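# Place the green block into the blue tray

## Task

Get the green block into the blue tray; the attempt fails if the robot topples or is left leaning at the end.

## Robot and tools

Robot: a Rainbow Robotics RB-Y1 in a physics simulation. It has a two-wheel drive base with rear casters (0.58 m wide, 0.10 m ahead of the wheel axle, 0.57 m behind it, sweeping a 0.58 m radius on an in-place turn), a folding leg/torso, a head, and two arms with grippers. Each wrist has a camera in a case that juts sideways and can strike things. Cameras: head_camera, left_wrist_camera, right_wrist_camera. Pushing objects out of the work area also counts as failure.

Frames (metres): base frame has its origin on the floor between the drive wheels, x forward, y left, z up. chest, left_hand and right_hand are reported in it. A hand point sits between the finger pads, 0.03 m back from the tips; fingers point along the hand's -z, and close along its x. Printed hand positions can be off, more so at long reach or with a load. Odometry frame is where the base started; base_odometry counts wheel turns only, so slips show as motion and bumps can turn the robot unseen. Heading in rad, left positive.

Tool move: one action per call. Arguments:
- base: a single object {x_m_s, turn_rad_s, for_s}. Velocities, not a place: forward speed in m/s (0.005 to 1.5 either sign, or 0), leftward turn rate in rad/s (0.02 to 1.509 either sign, or 0), duration for_s 0.1 to 5 s. Omitted velocities are 0; no sideways motion. Distance covered is about speed x for_s (or acceleration x for_s squared when short); acceleration 0.4 m/s2, turns 0.5 rad/s2; coasting to rest can take up to about 3 s. If |x| + 0.27|turn| exceeds 1.5 both get scaled down.
- joints: an object of absolute joint targets by name (radians, grippers in metres of opening). Ranges: torso_squat_rad 0..1.2 (higher lowers chest), torso_shift_rad -0.3..0.6 (hips forward), torso_pitch_rad -0.2..1.4 (bow forward), torso_yaw_rad -1.5..1.5 (left positive; raise both arms outward 0.2 rad first). Combined torso limits: squat+shift<=1.52; squat-shift+pitch<=1.57; shift+0.5pitch-0.4squat<=0.7; shift+0.3pitch-0.5squat<=0.39. Arm joints per side: shoulder_pitch -2.356..2.356 (negative swings forward/up), shoulder_roll left 0..3.141 / right -3.141..0 (away from body), shoulder_yaw -2.094..2.094, elbow -2.617..0.01 (negative bends), forearm_roll -3.141..3.141, wrist_pitch -1.57..1.919, hand_roll -2.705..2.705, gripper_m 0..0.1. head_pan_rad -0.523..0.523 (left positive), head_tilt_rad -0.35..1.57 (down positive).
- target: {side: "left"|"right", x, y, z (m, base frame, absolute, -3..3), quat_wxyz as the hand lines print}. Used alone or with min_time_s; it is solved once into joint angles and moves on an arc, which can bow over 0.1 m on big moves, so chain short steps. Result says reached (within 10 mm and 2 degrees), short (with the error) or refused (with reason).
- min_time_s: 0.1..8, slowest allowed duration for arm, head and torso motions.
- contact_limits: {left_gripper_m, right_gripper_m} in mA, 200..672.5, persists; starts at 672.5. Lower values soften grip force.
- cameras: list of names or ["all"]; blocking: true (default) waits for rest, false returns in about 0.5 s. No action given = just state and images.
Allowed mixes: base and/or joints (plus min_time_s or contact_limits); target alone or with min_time_s; contact_limits alone. An unknown key makes a call invalid; an out-of-range value gets it refused. A refused call or unplanned stop cancels the rest of that reply's move, wait and finished_scene calls.

Other tools: wait {seconds 0..10, cameras} returns early once running moves settle; stop {cameras} brakes everything; zoom_image {camera, region [x0,y0,x1,y1] pixels, at most 504x504} enlarges the latest image; finished_scene {scene: 1} ends the scene for good, so the block must stay in the tray with no help.

Reading results: move line says done or the worst status. Statuses: moving, done, off_target (stopped away, may still push), stopped, contact_stop (torso only), time_out, limit_stop_at_<name> (built-in limit, or own_body guard near a body part), not_followed (collision check withheld arm targets), torque_fault, limit_stop_at_motor_heat. A stop of one joint in the torso group or one arm group halts that whole group. Base done with "(sent for a of b s)" shows how long the command ran. lidar_m: 12 distances in 30 degree sectors, 1st ahead then counter-clockwise, seen only at 0.23 m height. motor_effort: wheel load percent; at rest beyond about 30 suggests pushing on something. Joint torques, external torques and wrist force/torque are noisy, offset estimates.

Grasping: command an opening at least 0.005 m below the object's width; gripper then reports off_target or done, both fine.

Avoid: bending or rising quickly with arms reached forward or holding a load; stopping hard while driving; driving into furniture (base does not stop, wheels can cut out, robot can tip); the upper body catching on a table edge; arms colliding or squeezing each other (keep about 0.5 rad outward shoulder roll when both reach forward); exceeding joint load limits (elbows 31.3 N m, wrist joints 21.7 N m) which freezes the robot 10 s; long stretched holds that overheat motors; dropping the block from height; slamming into anything. The scene keeps running while you think.

Each tool is called after "Request:" by a JSON object that holds its "op" and its "data".

## Session

Request:
{"op": "move", "data": {}}

Scene clock: 0.00 s.
Joint torques (N m): no reading
External joint torques (N m): no reading
Wrist force (N): no reading
Wrist torque (N m): no reading
Wrist force, peak (N): no reading
base_odometry: x=+0.000 y=+0.000 heading=+0.000
lidar_m: 2.63 2.48 1.61 1.48 1.58 2.41 2.48 2.51 2.95 2.29 2.32 2.87
base_status: not commanded
joint_positions: torso_squat_rad=+0.350 torso_shift_rad=+0.000 torso_pitch_rad=+0.000 torso_yaw_rad=+0.000 left_shoulder_pitch_rad=-0.044 left_shoulder_roll_rad=+0.013 left_shoulder_yaw_rad=+0.015 left_elbow_rad=-0.286 left_forearm_roll_rad=+0.033 left_wrist_pitch_rad=-0.012 left_hand_roll_rad=-0.026 left_gripper_m=+0.100 right_shoulder_pitch_rad=-0.021 right_shoulder_roll_rad=-0.025 right_shoulder_yaw_rad=-0.028 right_elbow_rad=-0.274 right_forearm_roll_rad=+0.039 right_wrist_pitch_rad=-0.026 right_hand_roll_rad=+0.041 right_gripper_m=+0.100 head_pan_rad=+0.000 head_tilt_rad=+0.400
joint_status: not commanded
wheel_motors_off: 0
motor_effort: left_wheel=+1 right_wheel=+1
chest: x=-0.2280 y=-0.0003 z=+1.2475 quat_wxyz=(+1.000, +0.000, +0.000, +0.000) (m; base frame)
left_hand: x=-0.0559 y=+0.2293 z=+0.5834 quat_wxyz=(+0.986, +0.006, -0.169, +0.003) (m; base frame)
right_hand: x=-0.0748 y=-0.2412 z=+0.5795 quat_wxyz=(+0.987, -0.019, -0.158, +0.031) (m; base frame)
pictures: head_camera, left_wrist_camera, right_wrist_camera
Images, in order (width x height): head_camera 896x504, left_wrist_camera 644x364, right_wrist_camera 644x364.

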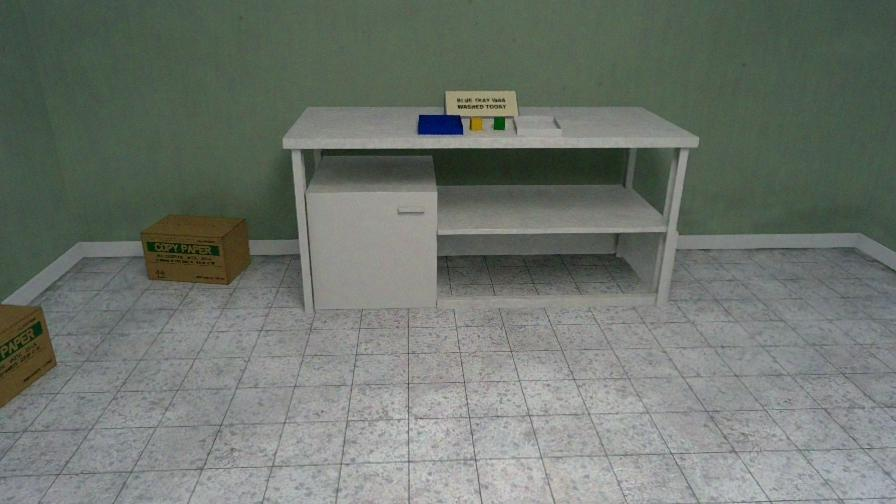

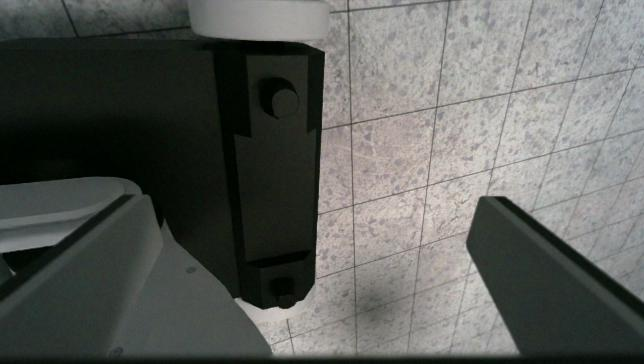

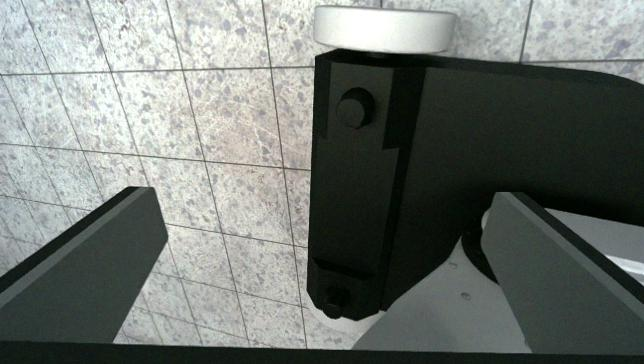

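Request:
{"op": "move", "data": {"base": {"x_m_s":0.6,"for_s":2.5}, "joints": {"head_tilt_rad":0.6}, "cameras": ["head_camera"]}}

Scene clock: 10.50 s.
Joint torques (N m): left_arm=[-3.83 -0.63 -0.32 -1.84 -0.17 -0.63 0.11] | right_arm=[-2.65 -0.77 -0.43 -2.12 -0.07 -0.76 -0.16]
External joint torques (N m): left_arm=[0.46 -1.2 -0.36 0.48 -0.18 0.12 0.12] | right_arm=[1 0.54 -0.36 -0.17 -0.14 -0.07 -0.17]
Wrist force (N): left_arm=[-1.3 -8.7 -14.4] | right_arm=[-3.1 -1.5 -3.8]
Wrist torque (N m): left_arm=[1.39 0.54 0.31] | right_arm=[0.27 -0.24 -0.01]
Wrist force, peak (N): left_arm=[-1.5 -9.2 -14.7] | right_arm=[-3.8 -1.9 -4.1]
move: done
base_odometry: x=+1.500 y=+0.000 heading=+0.000
lidar_m: 1.15 1.16 1.78 1.75 1.83 2.16 3.96 4.01 2.32 2.50 2.55 1.50
base_status: done (sent for 2.5 of 2.5 s)
joint_positions: torso_squat_rad=+0.350 torso_shift_rad=+0.000 torso_pitch_rad=+0.000 torso_yaw_rad=+0.000 left_shoulder_pitch_rad=-0.044 left_shoulder_roll_rad=+0.013 left_shoulder_yaw_rad=+0.015 left_elbow_rad=-0.286 left_forearm_roll_rad=+0.033 left_wrist_pitch_rad=-0.012 left_hand_roll_rad=-0.026 left_gripper_m=+0.100 right_shoulder_pitch_rad=-0.021 right_shoulder_roll_rad=-0.025 right_shoulder_yaw_rad=-0.028 right_elbow_rad=-0.274 right_forearm_roll_rad=+0.039 right_wrist_pitch_rad=-0.026 right_hand_roll_rad=+0.041 right_gripper_m=+0.100 head_pan_rad=+0.000 head_tilt_rad=+0.600
joint_status: all done
wheel_motors_off: 0
motor_effort: left_wheel=-3(25) right_wheel=+0(42)
chest: x=-0.2280 y=-0.0003 z=+1.2475 quat_wxyz=(+1.000, +0.000, +0.000, +0.000) (m; base frame)
left_hand: x=-0.0558 y=+0.2293 z=+0.5834 quat_wxyz=(+0.986, +0.006, -0.169, +0.003) (m; base frame)
right_hand: x=-0.0747 y=-0.2412 z=+0.5795 quat_wxyz=(+0.987, -0.019, -0.158, +0.031) (m; base frame)
pictures: head_camera
Images, in order (width x height): head_camera 896x504.

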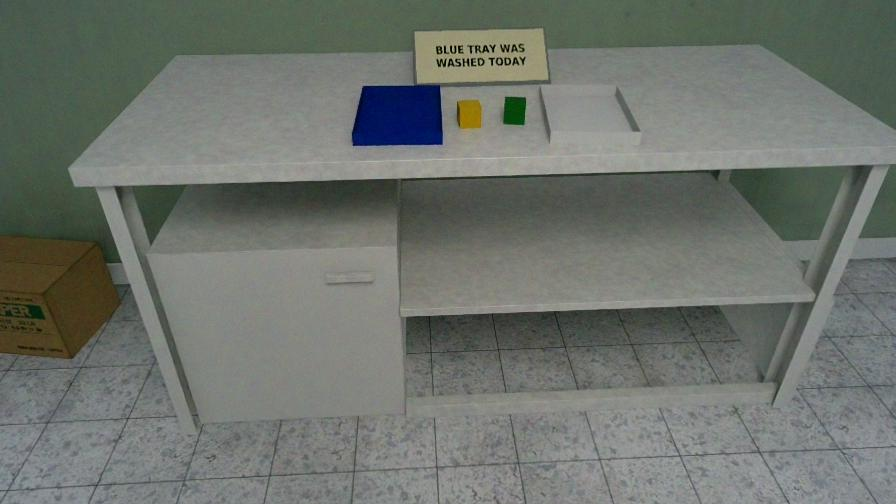

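Request:
{"op": "move", "data": {"joints": {"torso_pitch_rad":0.5,"head_tilt_rad":0.4,"right_shoulder_pitch_rad":0.2,"right_shoulder_roll_rad":-0.3,"right_elbow_rad":-2.0,"right_wrist_pitch_rad":0}, "min_time_s": 1.8}}

Request:
{"op": "move", "data": {"target": {"side":"right","x":0.42,"y":-0.2,"z":1.15,"quat_wxyz":[1,0,0,0]}, "cameras": ["head_camera","right_wrist_camera"]}}

Scene clock: 23.90 s.
Joint torques (N m): left_arm=[9.3 -0.12 0.21 2.8 -0.04 0.31 -0.04] | right_arm=[3.48 -4.71 -4.12 -10.46 0.14 -1.8 -0.15]
External joint torques (N m): left_arm=[0.25 -0.43 0.11 -0.15 -0.04 0.11 -0.05] | right_arm=[1.84 0.09 -0.45 -0.9 -0.08 0.05 -0.19]
Wrist force (N): left_arm=[1.5 -9.2 -14.5] | right_arm=[-6.4 0.9 0.7]
Wrist torque (N m): left_arm=[1.46 0.67 0.31] | right_arm=[0.09 -0.47 -0.05]
Wrist force, peak (N): left_arm=[1.7 -9.1 -14.8] | right_arm=[-6.8 -0.7 -2.5]
move: done
base_odometry: x=+1.500 y=+0.000 heading=+0.000
lidar_m: 1.14 1.15 1.78 1.75 1.83 2.17 3.97 4.01 2.32 2.51 2.55 1.51
base_status: not commanded
joint_positions: torso_squat_rad=+0.350 torso_shift_rad=+0.000 torso_pitch_rad=+0.500 torso_yaw_rad=+0.000 left_shoulder_pitch_rad=-0.044 left_shoulder_roll_rad=+0.013 left_shoulder_yaw_rad=+0.015 left_elbow_rad=-0.286 left_forearm_roll_rad=+0.033 left_wrist_pitch_rad=-0.012 left_hand_roll_rad=-0.026 left_gripper_m=+0.100 right_shoulder_pitch_rad=+0.200 right_shoulder_roll_rad=-0.300 right_shoulder_yaw_rad=-0.028 right_elbow_rad=-2.000 right_forearm_roll_rad=+0.039 right_wrist_pitch_rad=+0.000 right_hand_roll_rad=+0.041 right_gripper_m=+0.100 head_pan_rad=+0.000 head_tilt_rad=+0.400
joint_status: all done
wheel_motors_off: 0
motor_effort: left_wheel=-1(3) right_wheel=-1(2)
chest: x=-0.0796 y=-0.0003 z=+1.2096 quat_wxyz=(+0.969, +0.000, +0.247, +0.000) (m; base frame)
left_hand: x=-0.2470 y=+0.2293 z=+0.5443 quat_wxyz=(+0.997, +0.006, +0.080, +0.001) (m; base frame)
right_hand: x=+0.2720 y=-0.2957 z=+0.9015 quat_wxyz=(+0.779, -0.103, -0.597, +0.163) (m; base frame)
pictures: none

Scene clock: 26.27 s.
Joint torques (N m): left_arm=[9.62 -0.12 0.1 2.88 -0.05 0.32 -0.08] | right_arm=[-21.06 -7.3 -8.69 -1.77 0.34 -0.22 0.05]
External joint torques (N m): left_arm=[0.57 -0.43 0 -0.07 -0.05 0.11 -0.08] | right_arm=[1.63 1.44 -0.04 -0.3 0.11 -0.2 0.05]
Wrist force (N): left_arm=[1.2 -9.0 -14.6] | right_arm=[-1.1 -2.4 -4.2]
Wrist torque (N m): left_arm=[1.42 0.63 0.29] | right_arm=[0.34 -0.19 0.02]
Wrist force, peak (N): left_arm=[1.7 -9.1 -14.9] | right_arm=[-6.7 -3.2 -3.1]
move: done
base_odometry: x=+1.500 y=+0.000 heading=+0.000
lidar_m: 1.15 1.15 1.78 1.74 1.83 2.16 3.96 4.01 2.32 2.51 2.56 1.51
base_status: not commanded
joint_positions: torso_squat_rad=+0.350 torso_shift_rad=+0.000 torso_pitch_rad=+0.500 torso_yaw_rad=+0.000 left_shoulder_pitch_rad=-0.044 left_shoulder_roll_rad=+0.013 left_shoulder_yaw_rad=+0.015 left_elbow_rad=-0.286 left_forearm_roll_rad=+0.033 left_wrist_pitch_rad=-0.012 left_hand_roll_rad=-0.026 left_gripper_m=+0.100 right_shoulder_pitch_rad=-1.881 right_shoulder_roll_rad=-1.003 right_shoulder_yaw_rad=+0.834 right_elbow_rad=-1.215 right_forearm_roll_rad=-1.457 right_wrist_pitch_rad=+1.919 right_hand_roll_rad=-0.688 right_gripper_m=+0.100 head_pan_rad=+0.000 head_tilt_rad=+0.400
joint_status: all done
wheel_motors_off: 0
motor_effort: left_wheel=+1(4) right_wheel=-2(4)
chest: x=-0.0797 y=-0.0003 z=+1.2096 quat_wxyz=(+0.969, +0.000, +0.247, +0.000) (m; base frame)
left_hand: x=-0.2471 y=+0.2293 z=+0.5443 quat_wxyz=(+0.997, +0.006, +0.080, +0.001) (m; base frame)
right_hand: x=+0.4200 y=-0.2001 z=+1.1503 quat_wxyz=(+1.000, +0.000, -0.001, +0.000) (m; base frame)
right_hand_status: reached (checked arc, planned for 1.7 s): 0 mm and 0.1 deg off.
pictures: head_camera, right_wrist_camera
Images, in order (width x height): head_camera 896x504, right_wrist_camera 644x364.

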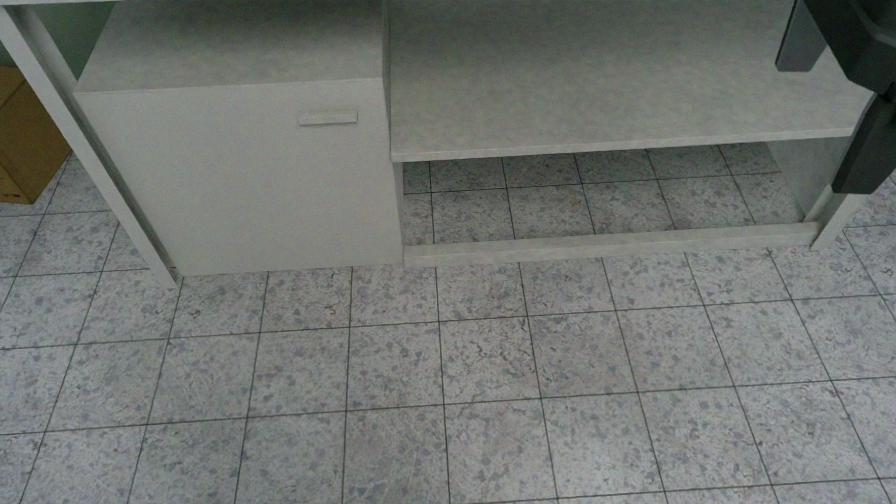

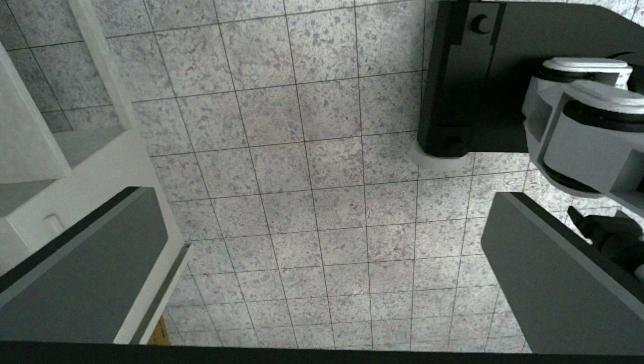

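Request:
{"op": "move", "data": {"base": {"x_m_s":0.35,"for_s":2.4}, "joints": {"head_tilt_rad":0.35}, "cameras": ["head_camera","right_wrist_camera"]}}

Scene clock: 35.10 s.
Joint torques (N m): left_arm=[9.63 -0.5 0.11 2.94 -0.15 0.43 0.05] | right_arm=[-21.28 -7.59 -8.74 -1.85 0.23 0.01 0]
External joint torques (N m): left_arm=[0.58 -0.81 0.01 -0.01 -0.15 0.23 0.05] | right_arm=[1.4 1.15 -0.09 -0.38 0 0.04 0]
Wrist force (N): left_arm=[1.3 -9.0 -14.3] | right_arm=[-0.8 -1.3 -4.4]
Wrist torque (N m): left_arm=[1.45 0.66 0.31] | right_arm=[0.20 -0.11 0.02]
Wrist force, peak (N): left_arm=[1.3 -9.5 -14.9] | right_arm=[-1.0 -1.6 -5.2]
move: done
base_odometry: x=+2.340 y=+0.000 heading=+0.000
lidar_m: 0.96 0.36 0.40 0.81 1.80 2.39 4.79 4.00 2.63 2.43 0.96 1.05
base_status: done (sent for 2.4 of 2.4 s)
joint_positions: torso_squat_rad=+0.350 torso_shift_rad=+0.000 torso_pitch_rad=+0.500 torso_yaw_rad=+0.000 left_shoulder_pitch_rad=-0.044 left_shoulder_roll_rad=+0.013 left_shoulder_yaw_rad=+0.015 left_elbow_rad=-0.286 left_forearm_roll_rad=+0.033 left_wrist_pitch_rad=-0.012 left_hand_roll_rad=-0.026 left_gripper_m=+0.100 right_shoulder_pitch_rad=-1.881 right_shoulder_roll_rad=-1.003 right_shoulder_yaw_rad=+0.834 right_elbow_rad=-1.215 right_forearm_roll_rad=-1.457 right_wrist_pitch_rad=+1.919 right_hand_roll_rad=-0.688 right_gripper_m=+0.100 head_pan_rad=+0.000 head_tilt_rad=+0.350
joint_status: all done
wheel_motors_off: 0
motor_effort: left_wheel=-1(21) right_wheel=-1(16)
chest: x=-0.0796 y=-0.0003 z=+1.2096 quat_wxyz=(+0.969, +0.000, +0.247, +0.000) (m; base frame)
left_hand: x=-0.2470 y=+0.2293 z=+0.5443 quat_wxyz=(+0.997, +0.006, +0.080, +0.001) (m; base frame)
right_hand: x=+0.4201 y=-0.2001 z=+1.1502 quat_wxyz=(+1.000, +0.000, -0.001, +0.000) (m; base frame)
pictures: head_camera, right_wrist_camera
Images, in order (width x height): head_camera 896x504, right_wrist_camera 644x364.

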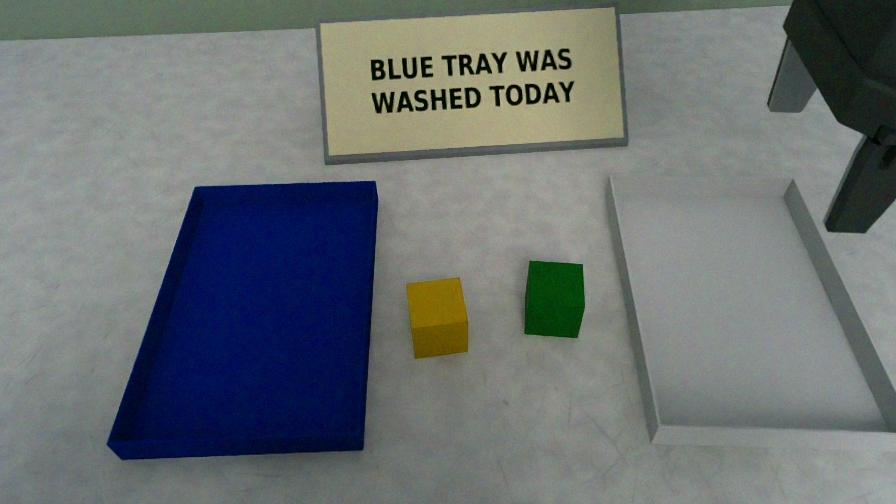

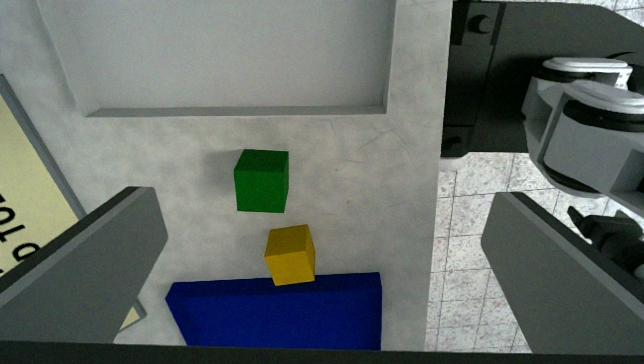

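Request:
{"op": "move", "data": {"target": {"side":"right","x":0.47,"y":-0.12,"z":1.08,"quat_wxyz":[1,0,0,0]}, "cameras": ["head_camera","right_wrist_camera"]}}

Scene clock: 43.93 s.
Joint torques (N m): left_arm=[8.99 -0.54 0.1 2.91 -0.03 0.35 0.02] | right_arm=[-26.41 -8.49 -5.79 -2.06 0.11 0.16 -0.25]
External joint torques (N m): left_arm=[-0.07 -0.85 0 -0.04 -0.03 0.14 0.02] | right_arm=[-0.22 -0.02 0.05 0.42 -0.14 0.19 -0.25]
Wrist force (N): left_arm=[1.7 -8.8 -14.3] | right_arm=[-1.0 -2.1 -4.3]
Wrist torque (N m): left_arm=[1.43 0.70 0.29] | right_arm=[0.33 -0.16 -0.06]
Wrist force, peak (N): left_arm=[1.6 -9.3 -14.9] | right_arm=[-1.0 -2.1 -5.1]
move: done
base_odometry: x=+2.340 y=+0.000 heading=+0.000
lidar_m: 0.97 0.35 0.41 0.80 1.80 2.39 4.80 3.99 2.63 2.43 0.96 1.05
base_status: not commanded
joint_positions: torso_squat_rad=+0.350 torso_shift_rad=+0.000 torso_pitch_rad=+0.500 torso_yaw_rad=+0.000 left_shoulder_pitch_rad=-0.044 left_shoulder_roll_rad=+0.013 left_shoulder_yaw_rad=+0.015 left_elbow_rad=-0.286 left_forearm_roll_rad=+0.033 left_wrist_pitch_rad=-0.012 left_hand_roll_rad=-0.026 left_gripper_m=+0.100 right_shoulder_pitch_rad=-1.961 right_shoulder_roll_rad=-0.626 right_shoulder_yaw_rad=+0.939 right_elbow_rad=-0.709 right_forearm_roll_rad=-1.310 right_wrist_pitch_rad=+1.728 right_hand_roll_rad=-0.550 right_gripper_m=+0.100 head_pan_rad=+0.000 head_tilt_rad=+0.350
joint_status: all done
wheel_motors_off: 0
motor_effort: left_wheel=+1(2) right_wheel=+0(1)
chest: x=-0.0797 y=-0.0003 z=+1.2096 quat_wxyz=(+0.969, +0.000, +0.247, +0.000) (m; base frame)
left_hand: x=-0.2470 y=+0.2293 z=+0.5443 quat_wxyz=(+0.997, +0.006, +0.080, +0.001) (m; base frame)
right_hand: x=+0.4695 y=-0.1199 z=+1.0801 quat_wxyz=(+1.000, +0.001, -0.002, +0.000) (m; base frame)
right_hand_status: reached (checked arc, planned for 0.8 s): 1 mm and 0.3 deg off.
pictures: head_camera, right_wrist_camera
Images, in order (width x height): head_camera 896x504, right_wrist_camera 644x364.

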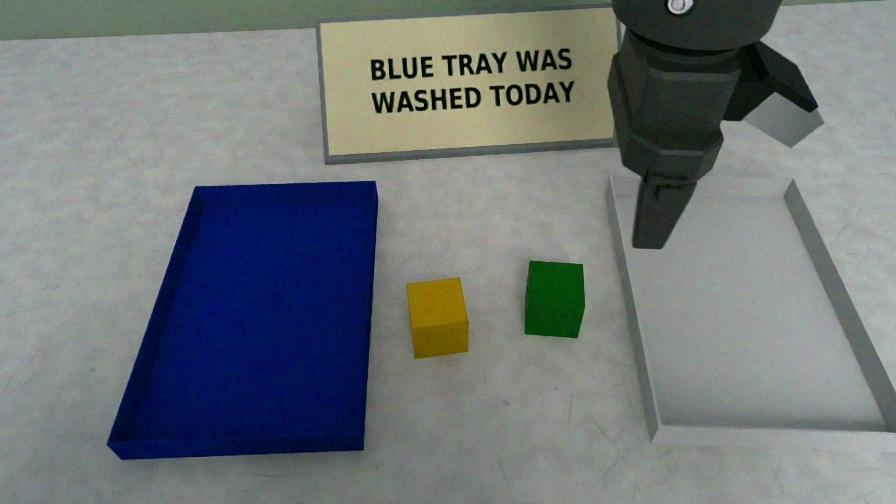

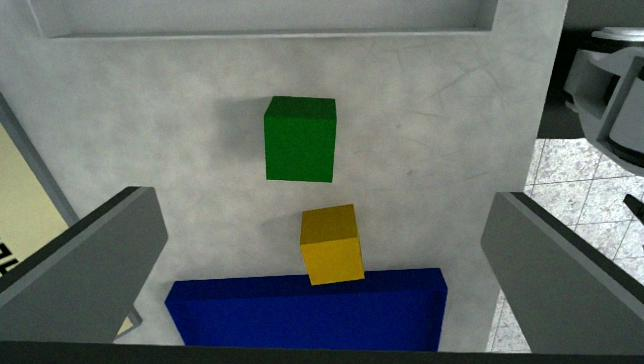

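Request:
{"op": "move", "data": {"target": {"side":"right","x":0.486,"y":-0.07,"z":1.01,"quat_wxyz":[1,0,0,0]}, "cameras": ["head_camera","right_wrist_camera"]}}

Scene clock: 62.10 s.
Joint torques (N m): left_arm=[9.38 -0.8 -0.15 2.76 -0.08 0.34 -0.06] | right_arm=[-26.45 -7.87 -1.78 -2.5 0.25 0 -0.23]
External joint torques (N m): left_arm=[0.33 -1.11 -0.24 -0.18 -0.08 0.13 -0.07] | right_arm=[0.42 0.32 0.54 0.17 -0.02 0.15 -0.24]
Wrist force (N): left_arm=[1.8 -9.1 -14.3] | right_arm=[-2.0 -1.8 -3.7]
Wrist torque (N m): left_arm=[1.46 0.70 0.32] | right_arm=[0.28 -0.24 -0.04]
Wrist force, peak (N): left_arm=[1.4 -9.4 -15.0] | right_arm=[-2.2 -1.7 -5.4]
move: short
base_odometry: x=+2.340 y=+0.000 heading=+0.000
lidar_m: 0.97 0.35 0.40 0.81 1.80 2.38 4.80 4.00 2.62 2.44 0.96 1.05
base_status: not commanded
joint_positions: torso_squat_rad=+0.350 torso_shift_rad=+0.000 torso_pitch_rad=+0.500 torso_yaw_rad=+0.000 left_shoulder_pitch_rad=-0.044 left_shoulder_roll_rad=+0.013 left_shoulder_yaw_rad=+0.015 left_elbow_rad=-0.286 left_forearm_roll_rad=+0.033 left_wrist_pitch_rad=-0.012 left_hand_roll_rad=-0.026 left_gripper_m=+0.100 right_shoulder_pitch_rad=-1.985 right_shoulder_roll_rad=-0.333 right_shoulder_yaw_rad=+0.973 right_elbow_rad=-0.267 right_forearm_roll_rad=-1.251 right_wrist_pitch_rad=+1.480 right_hand_roll_rad=-0.410 right_gripper_m=+0.100 head_pan_rad=+0.000 head_tilt_rad=+0.350
joint_status: all done
wheel_motors_off: 0
motor_effort: left_wheel=+1(3) right_wheel=+0(1)
chest: x=-0.0797 y=-0.0003 z=+1.2096 quat_wxyz=(+0.969, +0.000, +0.247, +0.000) (m; base frame)
left_hand: x=-0.2471 y=+0.2293 z=+0.5443 quat_wxyz=(+0.997, +0.006, +0.080, +0.001) (m; base frame)
right_hand: x=+0.4854 y=-0.0700 z=+1.0101 quat_wxyz=(+1.000, +0.008, -0.028, +0.000) (m; base frame)
right_hand_status: short (checked arc, as near as the solve gets, planned for 0.8 s): 1 mm and 3.4 deg off. The place is met; only the turn is off.
pictures: head_camera, right_wrist_camera
Images, in order (width x height): head_camera 896x504, right_wrist_camera 644x364.

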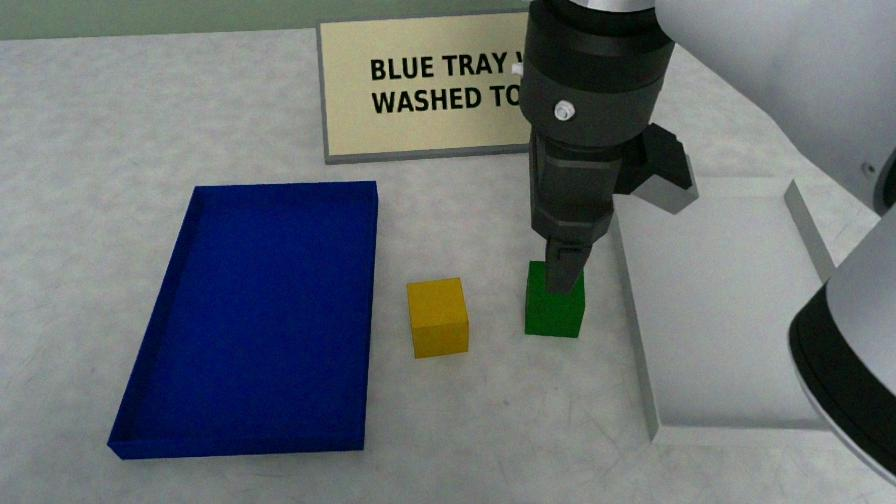

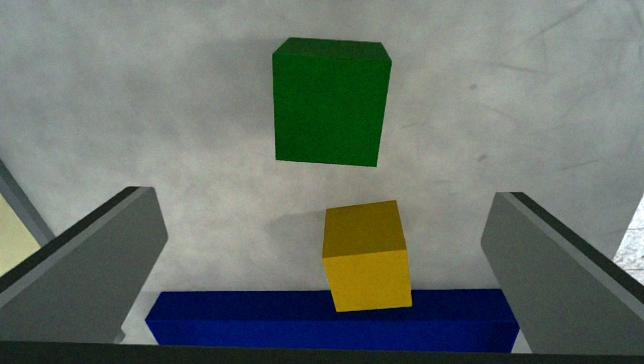

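Request:
{"op": "move", "data": {"target": {"side":"right","x":0.405,"y":-0.075,"z":1.01,"quat_wxyz":[1,0,0,0]}}}

Request:
{"op": "move", "data": {"base": {"x_m_s":0.1,"for_s":0.8}, "cameras": ["head_camera","right_wrist_camera"]}}

Scene clock: 79.13 s.
Joint torques (N m): left_arm=[9.95 -0.27 0.5 2.61 -0.09 0.39 0.08] | right_arm=[-22.77 -6.47 -10.95 -4.03 0.08 -0.17 0.01]
External joint torques (N m): left_arm=[0.89 -0.58 0.4 -0.34 -0.09 0.18 0.07] | right_arm=[1.22 1.12 -2.2 -1.14 -0.15 -0.17 0.01]
Wrist force (N): left_arm=[1.7 -9.5 -14.3] | right_arm=[-0.8 -1.2 -4.0]
Wrist torque (N m): left_arm=[1.51 0.70 0.32] | right_arm=[0.20 -0.11 0.06]
Wrist force, peak (N): left_arm=[1.4 -9.5 -15.0] | right_arm=[-1.7 -2.8 -4.9]
move: done
base_odometry: x=+2.340 y=+0.000 heading=+0.000
lidar_m: 0.97 0.36 0.40 0.81 1.79 2.39 4.80 3.99 2.63 2.43 0.96 1.05
base_status: not commanded
joint_positions: torso_squat_rad=+0.350 torso_shift_rad=+0.000 torso_pitch_rad=+0.500 torso_yaw_rad=+0.000 left_shoulder_pitch_rad=-0.044 left_shoulder_roll_rad=+0.013 left_shoulder_yaw_rad=+0.015 left_elbow_rad=-0.286 left_forearm_roll_rad=+0.033 left_wrist_pitch_rad=-0.012 left_hand_roll_rad=-0.026 left_gripper_m=+0.100 right_shoulder_pitch_rad=-1.714 right_shoulder_roll_rad=-0.663 right_shoulder_yaw_rad=+0.917 right_elbow_rad=-1.217 right_forearm_roll_rad=-1.260 right_wrist_pitch_rad=+1.701 right_hand_roll_rad=-0.913 right_gripper_m=+0.100 head_pan_rad=+0.000 head_tilt_rad=+0.350
joint_status: all done
wheel_motors_off: 0
motor_effort: left_wheel=-1(5) right_wheel=+0(1)
chest: x=-0.0797 y=-0.0003 z=+1.2096 quat_wxyz=(+0.969, +0.000, +0.247, +0.000) (m; base frame)
left_hand: x=-0.2470 y=+0.2293 z=+0.5443 quat_wxyz=(+0.997, +0.006, +0.080, +0.001) (m; base frame)
right_hand: x=+0.4044 y=-0.0748 z=+1.0105 quat_wxyz=(+1.000, +0.000, +0.004, +0.001) (m; base frame)
right_hand_status: reached (checked arc, planned for 1.1 s): 1 mm and 0.4 deg off.
pictures: none

Scene clock: 80.53 s.
Joint torques (N m): left_arm=[9.85 -0.61 -0.41 2.91 -0.2 0.33 -0.03] | right_arm=[-22.95 -6.58 -10.38 -3.66 0.06 -0.08 0.06]
External joint torques (N m): left_arm=[0.8 -0.92 -0.51 -0.03 -0.2 0.12 -0.04] | right_arm=[1.04 1 -1.63 -0.76 -0.16 -0.08 0.06]
Wrist force (N): left_arm=[1.5 -9.1 -14.3] | right_arm=[-1.3 -1.8 -4.2]
Wrist torque (N m): left_arm=[1.45 0.69 0.29] | right_arm=[0.24 -0.20 0.05]
Wrist force, peak (N): left_arm=[1.5 -9.2 -14.9] | right_arm=[-1.4 -1.5 -5.0]
move: done
base_odometry: x=+2.420 y=+0.000 heading=+0.000
lidar_m: 0.89 0.29 0.30 0.65 1.78 2.45 4.87 3.97 2.61 2.43 0.93 0.95
base_status: done (sent for 0.8 of 0.8 s)
joint_positions: torso_squat_rad=+0.350 torso_shift_rad=+0.000 torso_pitch_rad=+0.500 torso_yaw_rad=+0.000 left_shoulder_pitch_rad=-0.044 left_shoulder_roll_rad=+0.013 left_shoulder_yaw_rad=+0.015 left_elbow_rad=-0.286 left_forearm_roll_rad=+0.033 left_wrist_pitch_rad=-0.012 left_hand_roll_rad=-0.026 left_gripper_m=+0.100 right_shoulder_pitch_rad=-1.714 right_shoulder_roll_rad=-0.663 right_shoulder_yaw_rad=+0.917 right_elbow_rad=-1.217 right_forearm_roll_rad=-1.260 right_wrist_pitch_rad=+1.701 right_hand_roll_rad=-0.913 right_gripper_m=+0.100 head_pan_rad=+0.000 head_tilt_rad=+0.350
joint_status: not commanded
wheel_motors_off: 0
motor_effort: left_wheel=-4(18) right_wheel=-1(17)
chest: x=-0.0796 y=-0.0003 z=+1.2096 quat_wxyz=(+0.969, +0.000, +0.247, +0.000) (m; base frame)
left_hand: x=-0.2470 y=+0.2293 z=+0.5443 quat_wxyz=(+0.997, +0.006, +0.080, +0.001) (m; base frame)
right_hand: x=+0.4045 y=-0.0748 z=+1.0105 quat_wxyz=(+1.000, +0.000, +0.004, +0.001) (m; base frame)
pictures: head_camera, right_wrist_camera
Images, in order (width x height): head_camera 896x504, right_wrist_camera 644x364.

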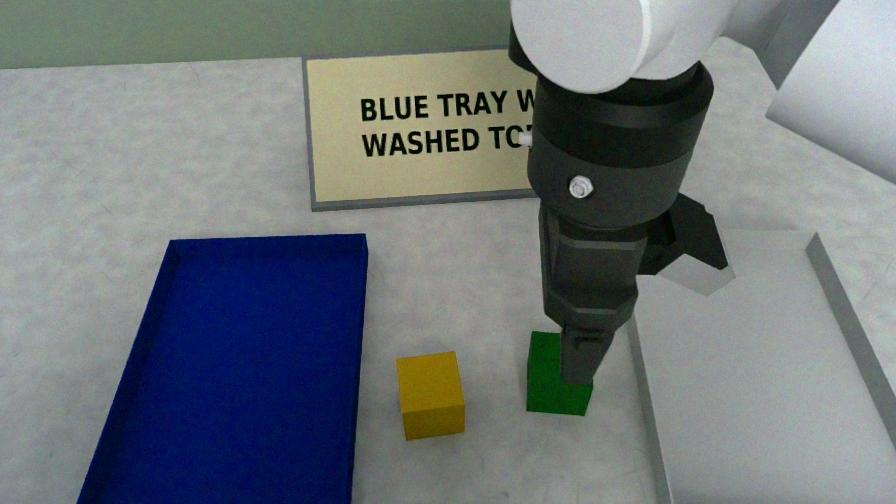

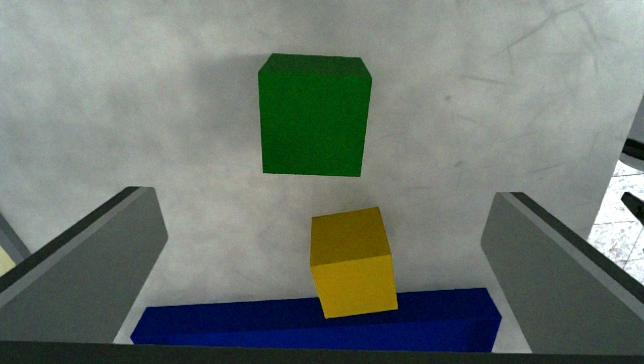

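Request:
{"op": "move", "data": {"target": {"side":"right","x":0.409,"y":-0.073,"z":0.945,"quat_wxyz":[1,0,0,0]}, "cameras": ["head_camera","right_wrist_camera"]}}

Scene clock: 90.73 s.
Joint torques (N m): left_arm=[9.17 -0.62 -0.17 2.79 -0.12 0.35 0.07] | right_arm=[-23.83 -6.76 -9.08 -3.43 -0.04 0.26 -0.14]
External joint torques (N m): left_arm=[0.12 -0.93 -0.27 -0.16 -0.12 0.14 0.07] | right_arm=[0.09 0.47 -0.95 -0.15 -0.28 0.28 -0.14]
Wrist force (N): left_arm=[1.5 -9.1 -14.2] | right_arm=[-1.1 -1.9 -3.7]
Wrist torque (N m): left_arm=[1.44 0.69 0.32] | right_arm=[0.29 -0.16 -0.03]
Wrist force, peak (N): left_arm=[1.7 -9.3 -14.8] | right_arm=[-0.9 -1.6 -5.7]
move: done
base_odometry: x=+2.420 y=+0.000 heading=+0.000
lidar_m: 0.88 0.30 0.31 0.66 1.79 2.45 4.88 3.98 2.62 2.43 0.92 0.96
base_status: not commanded
joint_positions: torso_squat_rad=+0.350 torso_shift_rad=+0.000 torso_pitch_rad=+0.500 torso_yaw_rad=+0.000 left_shoulder_pitch_rad=-0.044 left_shoulder_roll_rad=+0.013 left_shoulder_yaw_rad=+0.015 left_elbow_rad=-0.286 left_forearm_roll_rad=+0.033 left_wrist_pitch_rad=-0.012 left_hand_roll_rad=-0.026 left_gripper_m=+0.100 right_shoulder_pitch_rad=-1.632 right_shoulder_roll_rad=-0.594 right_shoulder_yaw_rad=+0.969 right_elbow_rad=-1.110 right_forearm_roll_rad=-1.185 right_wrist_pitch_rad=+1.559 right_hand_roll_rad=-0.860 right_gripper_m=+0.100 head_pan_rad=+0.000 head_tilt_rad=+0.350
joint_status: all done
wheel_motors_off: 0
motor_effort: left_wheel=-1(3) right_wheel=-1(2)
chest: x=-0.0797 y=-0.0003 z=+1.2096 quat_wxyz=(+0.969, +0.000, +0.247, +0.000) (m; base frame)
left_hand: x=-0.2471 y=+0.2293 z=+0.5443 quat_wxyz=(+0.997, +0.006, +0.080, +0.001) (m; base frame)
right_hand: x=+0.4089 y=-0.0730 z=+0.9450 quat_wxyz=(+1.000, +0.000, +0.000, +0.000) (m; base frame)
right_hand_status: reached (checked arc, planned for 0.4 s): 0 mm and 0.0 deg off.
pictures: head_camera, right_wrist_camera
Images, in order (width x height): head_camera 896x504, right_wrist_camera 644x364.

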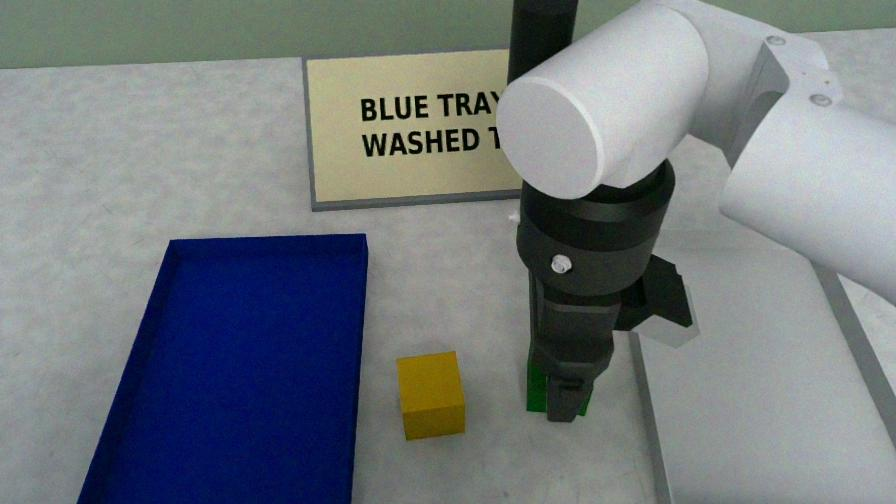

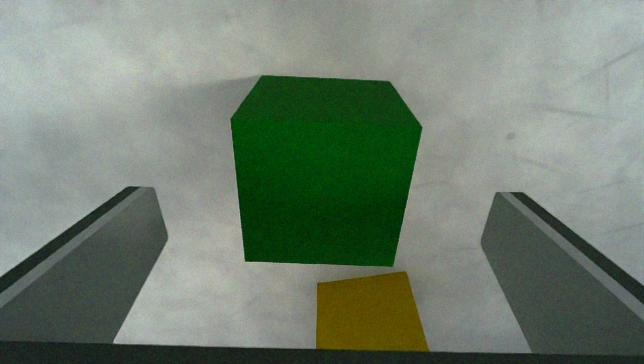

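Request:
{"op": "move", "data": {"target": {"side":"right","x":0.41,"y":-0.075,"z":0.913,"quat_wxyz":[1,0,0,0]}}}

Request:
{"op": "move", "data": {"joints": {"right_gripper_m":0.03}, "cameras": ["right_wrist_camera","head_camera"]}}

Scene clock: 96.40 s.
Joint torques (N m): left_arm=[9.68 -0.78 -0.03 2.77 -0.05 0.12 0.02] | right_arm=[-23.02 -6.26 -8.06 -3.4 0.2 0.09 -0.22]
External joint torques (N m): left_arm=[0.62 -1.09 -0.13 -0.18 -0.05 -0.09 0.01] | right_arm=[0.82 0.79 -0.42 -0.01 -0.04 0.11 -0.22]
Wrist force (N): left_arm=[1.8 -8.8 -14.5] | right_arm=[-1.7 -1.3 -3.7]
Wrist torque (N m): left_arm=[1.42 0.73 0.30] | right_arm=[0.23 -0.18 -0.05]
Wrist force, peak (N): left_arm=[1.5 -9.3 -14.8] | right_arm=[-1.7 -1.3 -5.5]
move: done
base_odometry: x=+2.420 y=+0.000 heading=+0.000
lidar_m: 0.88 0.29 0.30 0.66 1.79 2.45 4.88 3.97 2.61 2.43 0.93 0.96
base_status: not commanded
joint_positions: torso_squat_rad=+0.350 torso_shift_rad=+0.000 torso_pitch_rad=+0.500 torso_yaw_rad=+0.000 left_shoulder_pitch_rad=-0.044 left_shoulder_roll_rad=+0.013 left_shoulder_yaw_rad=+0.015 left_elbow_rad=-0.286 left_forearm_roll_rad=+0.033 left_wrist_pitch_rad=-0.012 left_hand_roll_rad=-0.026 left_gripper_m=+0.100 right_shoulder_pitch_rad=-1.596 right_shoulder_roll_rad=-0.557 right_shoulder_yaw_rad=+0.991 right_elbow_rad=-1.036 right_forearm_roll_rad=-1.156 right_wrist_pitch_rad=+1.488 right_hand_roll_rad=-0.822 right_gripper_m=+0.100 head_pan_rad=+0.000 head_tilt_rad=+0.350
joint_status: all done
wheel_motors_off: 0
motor_effort: left_wheel=+0(2) right_wheel=+0(1)
chest: x=-0.0797 y=-0.0003 z=+1.2096 quat_wxyz=(+0.969, +0.000, +0.247, +0.000) (m; base frame)
left_hand: x=-0.2471 y=+0.2293 z=+0.5443 quat_wxyz=(+0.997, +0.006, +0.080, +0.001) (m; base frame)
right_hand: x=+0.4099 y=-0.0750 z=+0.9132 quat_wxyz=(+1.000, +0.000, +0.000, +0.000) (m; base frame)
right_hand_status: reached (checked arc, planned for 0.3 s): 0 mm and 0.1 deg off.
pictures: none

Scene clock: 97.70 s.
Joint torques (N m): left_arm=[9.62 -0.47 0.19 2.74 -0.08 0.4 0.17] | right_arm=[-22.95 -6.25 -8.05 -3.44 0.24 0.16 -0.08]
External joint torques (N m): left_arm=[0.57 -0.78 0.09 -0.21 -0.08 0.2 0.16] | right_arm=[0.89 0.8 -0.4 -0.05 0 0.18 -0.08]
Wrist force (N): left_arm=[1.3 -9.4 -14.7] | right_arm=[-0.9 -1.3 -4.6]
Wrist torque (N m): left_arm=[1.48 0.66 0.30] | right_arm=[0.20 -0.17 -0.08]
Wrist force, peak (N): left_arm=[1.6 -9.3 -14.8] | right_arm=[-1.4 -2.4 -4.5]
move: off_target
base_odometry: x=+2.420 y=+0.000 heading=+0.000
lidar_m: 0.88 0.29 0.30 0.66 1.78 2.45 4.87 3.97 2.62 2.43 0.92 0.97
base_status: not commanded
joint_positions: torso_squat_rad=+0.350 torso_shift_rad=+0.000 torso_pitch_rad=+0.500 torso_yaw_rad=+0.000 left_shoulder_pitch_rad=-0.044 left_shoulder_roll_rad=+0.013 left_shoulder_yaw_rad=+0.015 left_elbow_rad=-0.286 left_forearm_roll_rad=+0.033 left_wrist_pitch_rad=-0.012 left_hand_roll_rad=-0.026 left_gripper_m=+0.100 right_shoulder_pitch_rad=-1.596 right_shoulder_roll_rad=-0.557 right_shoulder_yaw_rad=+0.991 right_elbow_rad=-1.036 right_forearm_roll_rad=-1.156 right_wrist_pitch_rad=+1.488 right_hand_roll_rad=-0.822 right_gripper_m=+0.049 head_pan_rad=+0.000 head_tilt_rad=+0.350
joint_status: right_gripper_m off_target (ended at +0.049, target +0.030)
wheel_motors_off: 0
motor_effort: left_wheel=-1(3) right_wheel=+0(1)
chest: x=-0.0797 y=-0.0003 z=+1.2096 quat_wxyz=(+0.969, +0.000, +0.247, +0.000) (m; base frame)
left_hand: x=-0.2471 y=+0.2293 z=+0.5443 quat_wxyz=(+0.997, +0.006, +0.080, +0.001) (m; base frame)
right_hand: x=+0.4099 y=-0.0750 z=+0.9132 quat_wxyz=(+1.000, +0.000, +0.000, +0.000) (m; base frame)
pictures: head_camera, right_wrist_camera
Images, in order (width x height): head_camera 896x504, right_wrist_camera 644x364.

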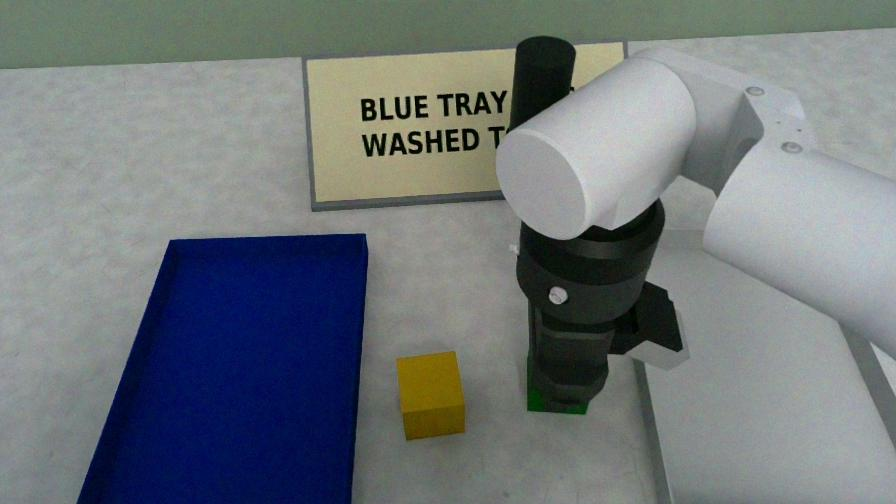

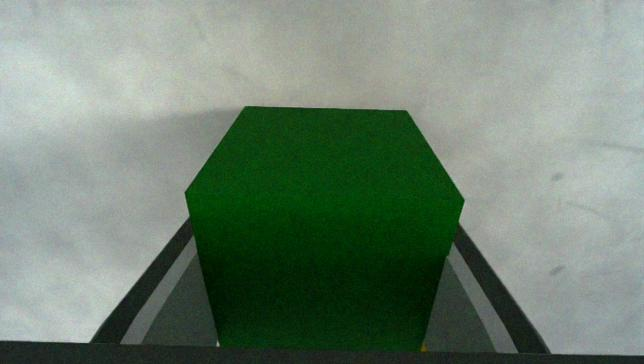

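Request:
{"op": "move", "data": {"target": {"side":"right","x":0.4,"y":-0.075,"z":1.03,"quat_wxyz":[1,0,0,0]}, "min_time_s": 1.2}}

Request:
{"op": "move", "data": {"joints": {"left_shoulder_roll_rad":0.35}}}

Request:
{"op": "move", "data": {"joints": {"torso_yaw_rad":0.42}, "cameras": ["head_camera","right_wrist_camera"]}}

Scene clock: 107.80 s.
Joint torques (N m): left_arm=[9.5 -0.43 -0.69 2.93 -0.08 0.29 -0.02] | right_arm=[-23.69 -7.39 -10.59 -3.87 0 0.05 -0.24]
External joint torques (N m): left_arm=[0.44 -0.74 -0.79 -0.02 -0.08 0.08 -0.03] | right_arm=[0.13 0.21 -1.62 -1.13 -0.23 0.06 -0.24]
Wrist force (N): left_arm=[1.5 -8.9 -14.6] | right_arm=[-1.1 -1.8 -4.9]
Wrist torque (N m): left_arm=[1.43 0.67 0.31] | right_arm=[0.27 -0.16 0.09]
Wrist force, peak (N): left_arm=[1.6 -9.3 -14.9] | right_arm=[-1.5 -2.0 -5.9]
move: done
base_odometry: x=+2.420 y=+0.000 heading=+0.000
lidar_m: 0.89 0.29 0.30 0.66 1.79 2.45 4.88 3.98 2.62 2.43 0.93 0.96
base_status: not commanded
joint_positions: torso_squat_rad=+0.350 torso_shift_rad=+0.000 torso_pitch_rad=+0.500 torso_yaw_rad=+0.000 left_shoulder_pitch_rad=-0.044 left_shoulder_roll_rad=+0.013 left_shoulder_yaw_rad=+0.015 left_elbow_rad=-0.286 left_forearm_roll_rad=+0.033 left_wrist_pitch_rad=-0.012 left_hand_roll_rad=-0.026 left_gripper_m=+0.100 right_shoulder_pitch_rad=-1.733 right_shoulder_roll_rad=-0.687 right_shoulder_yaw_rad=+0.900 right_elbow_rad=-1.269 right_forearm_roll_rad=-1.279 right_wrist_pitch_rad=+1.740 right_hand_roll_rad=-0.946 right_gripper_m=+0.049 head_pan_rad=+0.000 head_tilt_rad=+0.350
joint_status: all done
wheel_motors_off: 0
motor_effort: left_wheel=+0(3) right_wheel=+1(1)
chest: x=-0.0797 y=-0.0003 z=+1.2096 quat_wxyz=(+0.969, +0.000, +0.247, +0.000) (m; base frame)
left_hand: x=-0.2471 y=+0.2293 z=+0.5443 quat_wxyz=(+0.997, +0.006, +0.080, +0.001) (m; base frame)
right_hand: x=+0.4001 y=-0.0751 z=+1.0298 quat_wxyz=(+1.000, +0.000, +0.000, +0.000) (m; base frame)
right_hand_status: reached (checked arc, planned for 1.2 s): 0 mm and 0.1 deg off.
pictures: none

Scene clock: 109.07 s.
Joint torques (N m): left_arm=[9.92 6.68 0.76 2.5 -0.2 0.39 0.01] | right_arm=[-23.76 -7.26 -10.56 -3.73 -0.04 0.04 -0.24]
External joint torques (N m): left_arm=[0.19 -2.03 -0.37 -0.5 -0.24 0.17 0] | right_arm=[0.05 0.35 -1.59 -0.99 -0.27 0.05 -0.24]
Wrist force (N): left_arm=[1.7 -10.9 -14.4] | right_arm=[-0.6 -1.7 -4.9]
Wrist torque (N m): left_arm=[1.54 0.71 0.30] | right_arm=[0.27 -0.13 0.06]
Wrist force, peak (N): left_arm=[1.5 -11.2 -15.0] | right_arm=[-1.3 -1.6 -5.6]
move: done
base_odometry: x=+2.420 y=+0.000 heading=+0.000
lidar_m: 0.89 0.30 0.30 0.66 1.79 2.45 4.88 3.98 2.61 2.43 0.93 0.97
base_status: not commanded
joint_positions: torso_squat_rad=+0.350 torso_shift_rad=+0.000 torso_pitch_rad=+0.500 torso_yaw_rad=+0.000 left_shoulder_pitch_rad=-0.044 left_shoulder_roll_rad=+0.350 left_shoulder_yaw_rad=+0.015 left_elbow_rad=-0.286 left_forearm_roll_rad=+0.033 left_wrist_pitch_rad=-0.012 left_hand_roll_rad=-0.026 left_gripper_m=+0.100 right_shoulder_pitch_rad=-1.733 right_shoulder_roll_rad=-0.687 right_shoulder_yaw_rad=+0.900 right_elbow_rad=-1.269 right_forearm_roll_rad=-1.279 right_wrist_pitch_rad=+1.740 right_hand_roll_rad=-0.946 right_gripper_m=+0.049 head_pan_rad=+0.000 head_tilt_rad=+0.350
joint_status: all done
wheel_motors_off: 0
motor_effort: left_wheel=+0(4) right_wheel=+1(1)
chest: x=-0.0797 y=-0.0003 z=+1.2096 quat_wxyz=(+0.969, +0.000, +0.247, +0.000) (m; base frame)
left_hand: x=-0.2233 y=+0.4774 z=+0.5842 quat_wxyz=(+0.982, +0.162, +0.076, -0.061) (m; base frame)
right_hand: x=+0.4001 y=-0.0751 z=+1.0298 quat_wxyz=(+1.000, +0.000, +0.000, +0.000) (m; base frame)
pictures: none

Scene clock: 110.57 s.
Joint torques (N m): left_arm=[9.04 12.92 1.63 2.13 -0.05 0.24 -0.07] | right_arm=[-25.04 -2.91 -10.39 -4.44 -0.14 -0.34 -0.23]
External joint torques (N m): left_arm=[0.17 -1.01 -0.14 -0.57 -0.11 0.07 -0.09] | right_arm=[0.04 0.06 -1.77 -0.76 -0.19 0.03 -0.24]
Wrist force (N): left_arm=[1.8 -12.2 -13.8] | right_arm=[-1.4 -2.5 -5.1]
Wrist torque (N m): left_arm=[1.64 0.74 0.29] | right_arm=[0.25 -0.19 0.07]
Wrist force, peak (N): left_arm=[1.7 -12.5 -14.0] | right_arm=[-1.2 -3.2 -5.5]
move: done
base_odometry: x=+2.420 y=+0.000 heading=+0.000
lidar_m: 0.88 0.30 0.30 0.66 1.78 2.45 4.87 3.98 2.62 2.43 0.93 0.96
base_status: not commanded
joint_positions: torso_squat_rad=+0.350 torso_shift_rad=+0.000 torso_pitch_rad=+0.500 torso_yaw_rad=+0.420 left_shoulder_pitch_rad=-0.043 left_shoulder_roll_rad=+0.350 left_shoulder_yaw_rad=+0.015 left_elbow_rad=-0.286 left_forearm_roll_rad=+0.033 left_wrist_pitch_rad=-0.012 left_hand_roll_rad=-0.026 left_gripper_m=+0.100 right_shoulder_pitch_rad=-1.733 right_shoulder_roll_rad=-0.687 right_shoulder_yaw_rad=+0.900 right_elbow_rad=-1.269 right_forearm_roll_rad=-1.279 right_wrist_pitch_rad=+1.740 right_hand_roll_rad=-0.946 right_gripper_m=+0.049 head_pan_rad=+0.000 head_tilt_rad=+0.350
joint_status: all done
wheel_motors_off: 0
motor_effort: left_wheel=-1(4) right_wheel=+0(1)
chest: x=-0.0797 y=-0.0003 z=+1.2096 quat_wxyz=(+0.948, +0.052, +0.242, +0.202) (m; base frame)
left_hand: x=-0.4075 y=+0.5066 z=+0.6848 quat_wxyz=(+0.955, +0.243, +0.110, +0.128) (m; base frame)
right_hand: x=+0.3882 y=+0.1383 z=+1.0364 quat_wxyz=(+0.978, +0.099, +0.000, +0.183) (m; base frame)
pictures: head_camera, right_wrist_camera
Images, in order (width x height): head_camera 896x504, right_wrist_camera 644x364.

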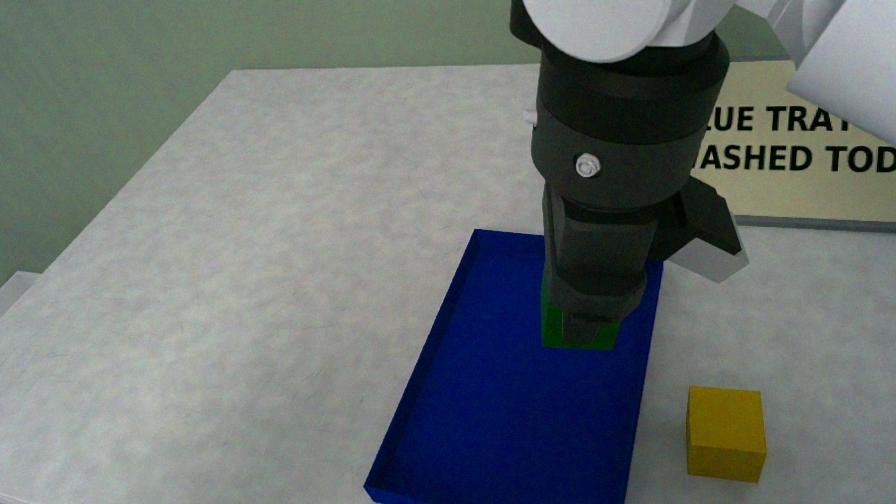

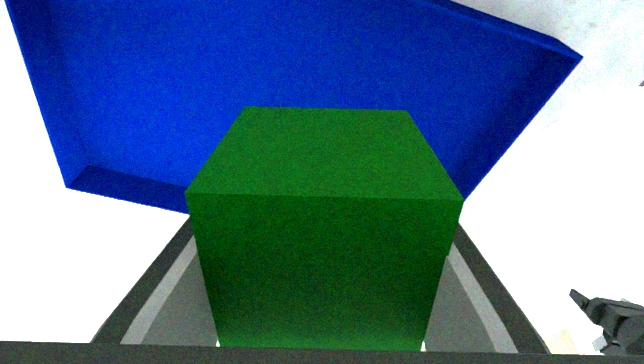

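Request:
{"op": "move", "data": {"target": {"side":"right","x":0.4,"y":0.185,"z":0.98,"quat_wxyz":[0.983,0,0,0.186]}, "min_time_s": 1, "cameras": ["head_camera","right_wrist_camera"]}}

Scene clock: 116.33 s.
Joint torques (N m): left_arm=[9.01 13.08 1.9 2.54 -0.02 0.07 0.11] | right_arm=[-26.76 -2.69 -4.36 -3.74 0.14 0.11 -0.34]
External joint torques (N m): left_arm=[0.14 -0.85 0.13 -0.16 -0.08 -0.1 0.1] | right_arm=[0.29 -0.46 0.18 0.07 -0.1 0.14 -0.34]
Wrist force (N): left_arm=[1.9 -12.0 -13.8] | right_arm=[-1.2 -1.8 -4.6]
Wrist torque (N m): left_arm=[1.63 0.73 0.27] | right_arm=[0.26 -0.20 -0.03]
Wrist force, peak (N): left_arm=[1.7 -12.1 -14.3] | right_arm=[-1.5 -4.0 -5.3]
move: done
base_odometry: x=+2.420 y=+0.000 heading=+0.000
lidar_m: 0.88 0.29 0.30 0.66 1.78 2.44 4.88 3.98 2.61 2.43 0.92 0.97
base_status: not commanded
joint_positions: torso_squat_rad=+0.350 torso_shift_rad=+0.000 torso_pitch_rad=+0.500 torso_yaw_rad=+0.420 left_shoulder_pitch_rad=-0.043 left_shoulder_roll_rad=+0.350 left_shoulder_yaw_rad=+0.015 left_elbow_rad=-0.286 left_forearm_roll_rad=+0.033 left_wrist_pitch_rad=-0.012 left_hand_roll_rad=-0.026 left_gripper_m=+0.100 right_shoulder_pitch_rad=-1.868 right_shoulder_roll_rad=-0.294 right_shoulder_yaw_rad=+1.049 right_elbow_rad=-0.574 right_forearm_roll_rad=-1.133 right_wrist_pitch_rad=+1.640 right_hand_roll_rad=-0.713 right_gripper_m=+0.049 head_pan_rad=+0.000 head_tilt_rad=+0.350
joint_status: all done
wheel_motors_off: 0
motor_effort: left_wheel=+0(6) right_wheel=+1(1)
chest: x=-0.0797 y=-0.0003 z=+1.2096 quat_wxyz=(+0.948, +0.052, +0.242, +0.202) (m; base frame)
left_hand: x=-0.4075 y=+0.5066 z=+0.6848 quat_wxyz=(+0.955, +0.243, +0.110, +0.128) (m; base frame)
right_hand: x=+0.3994 y=+0.1846 z=+0.9800 quat_wxyz=(+0.983, +0.002, -0.003, +0.186) (m; base frame)
right_hand_status: reached (checked arc, planned for 1.0 s): 1 mm and 0.5 deg off.
pictures: head_camera, right_wrist_camera
Images, in order (width x height): head_camera 896x504, right_wrist_camera 644x364.

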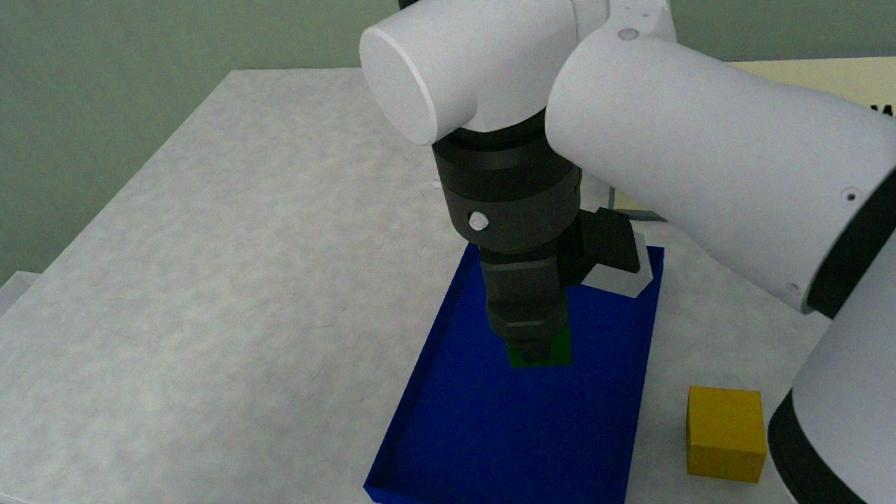

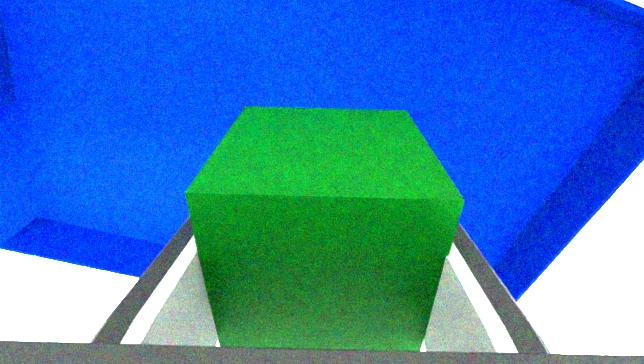

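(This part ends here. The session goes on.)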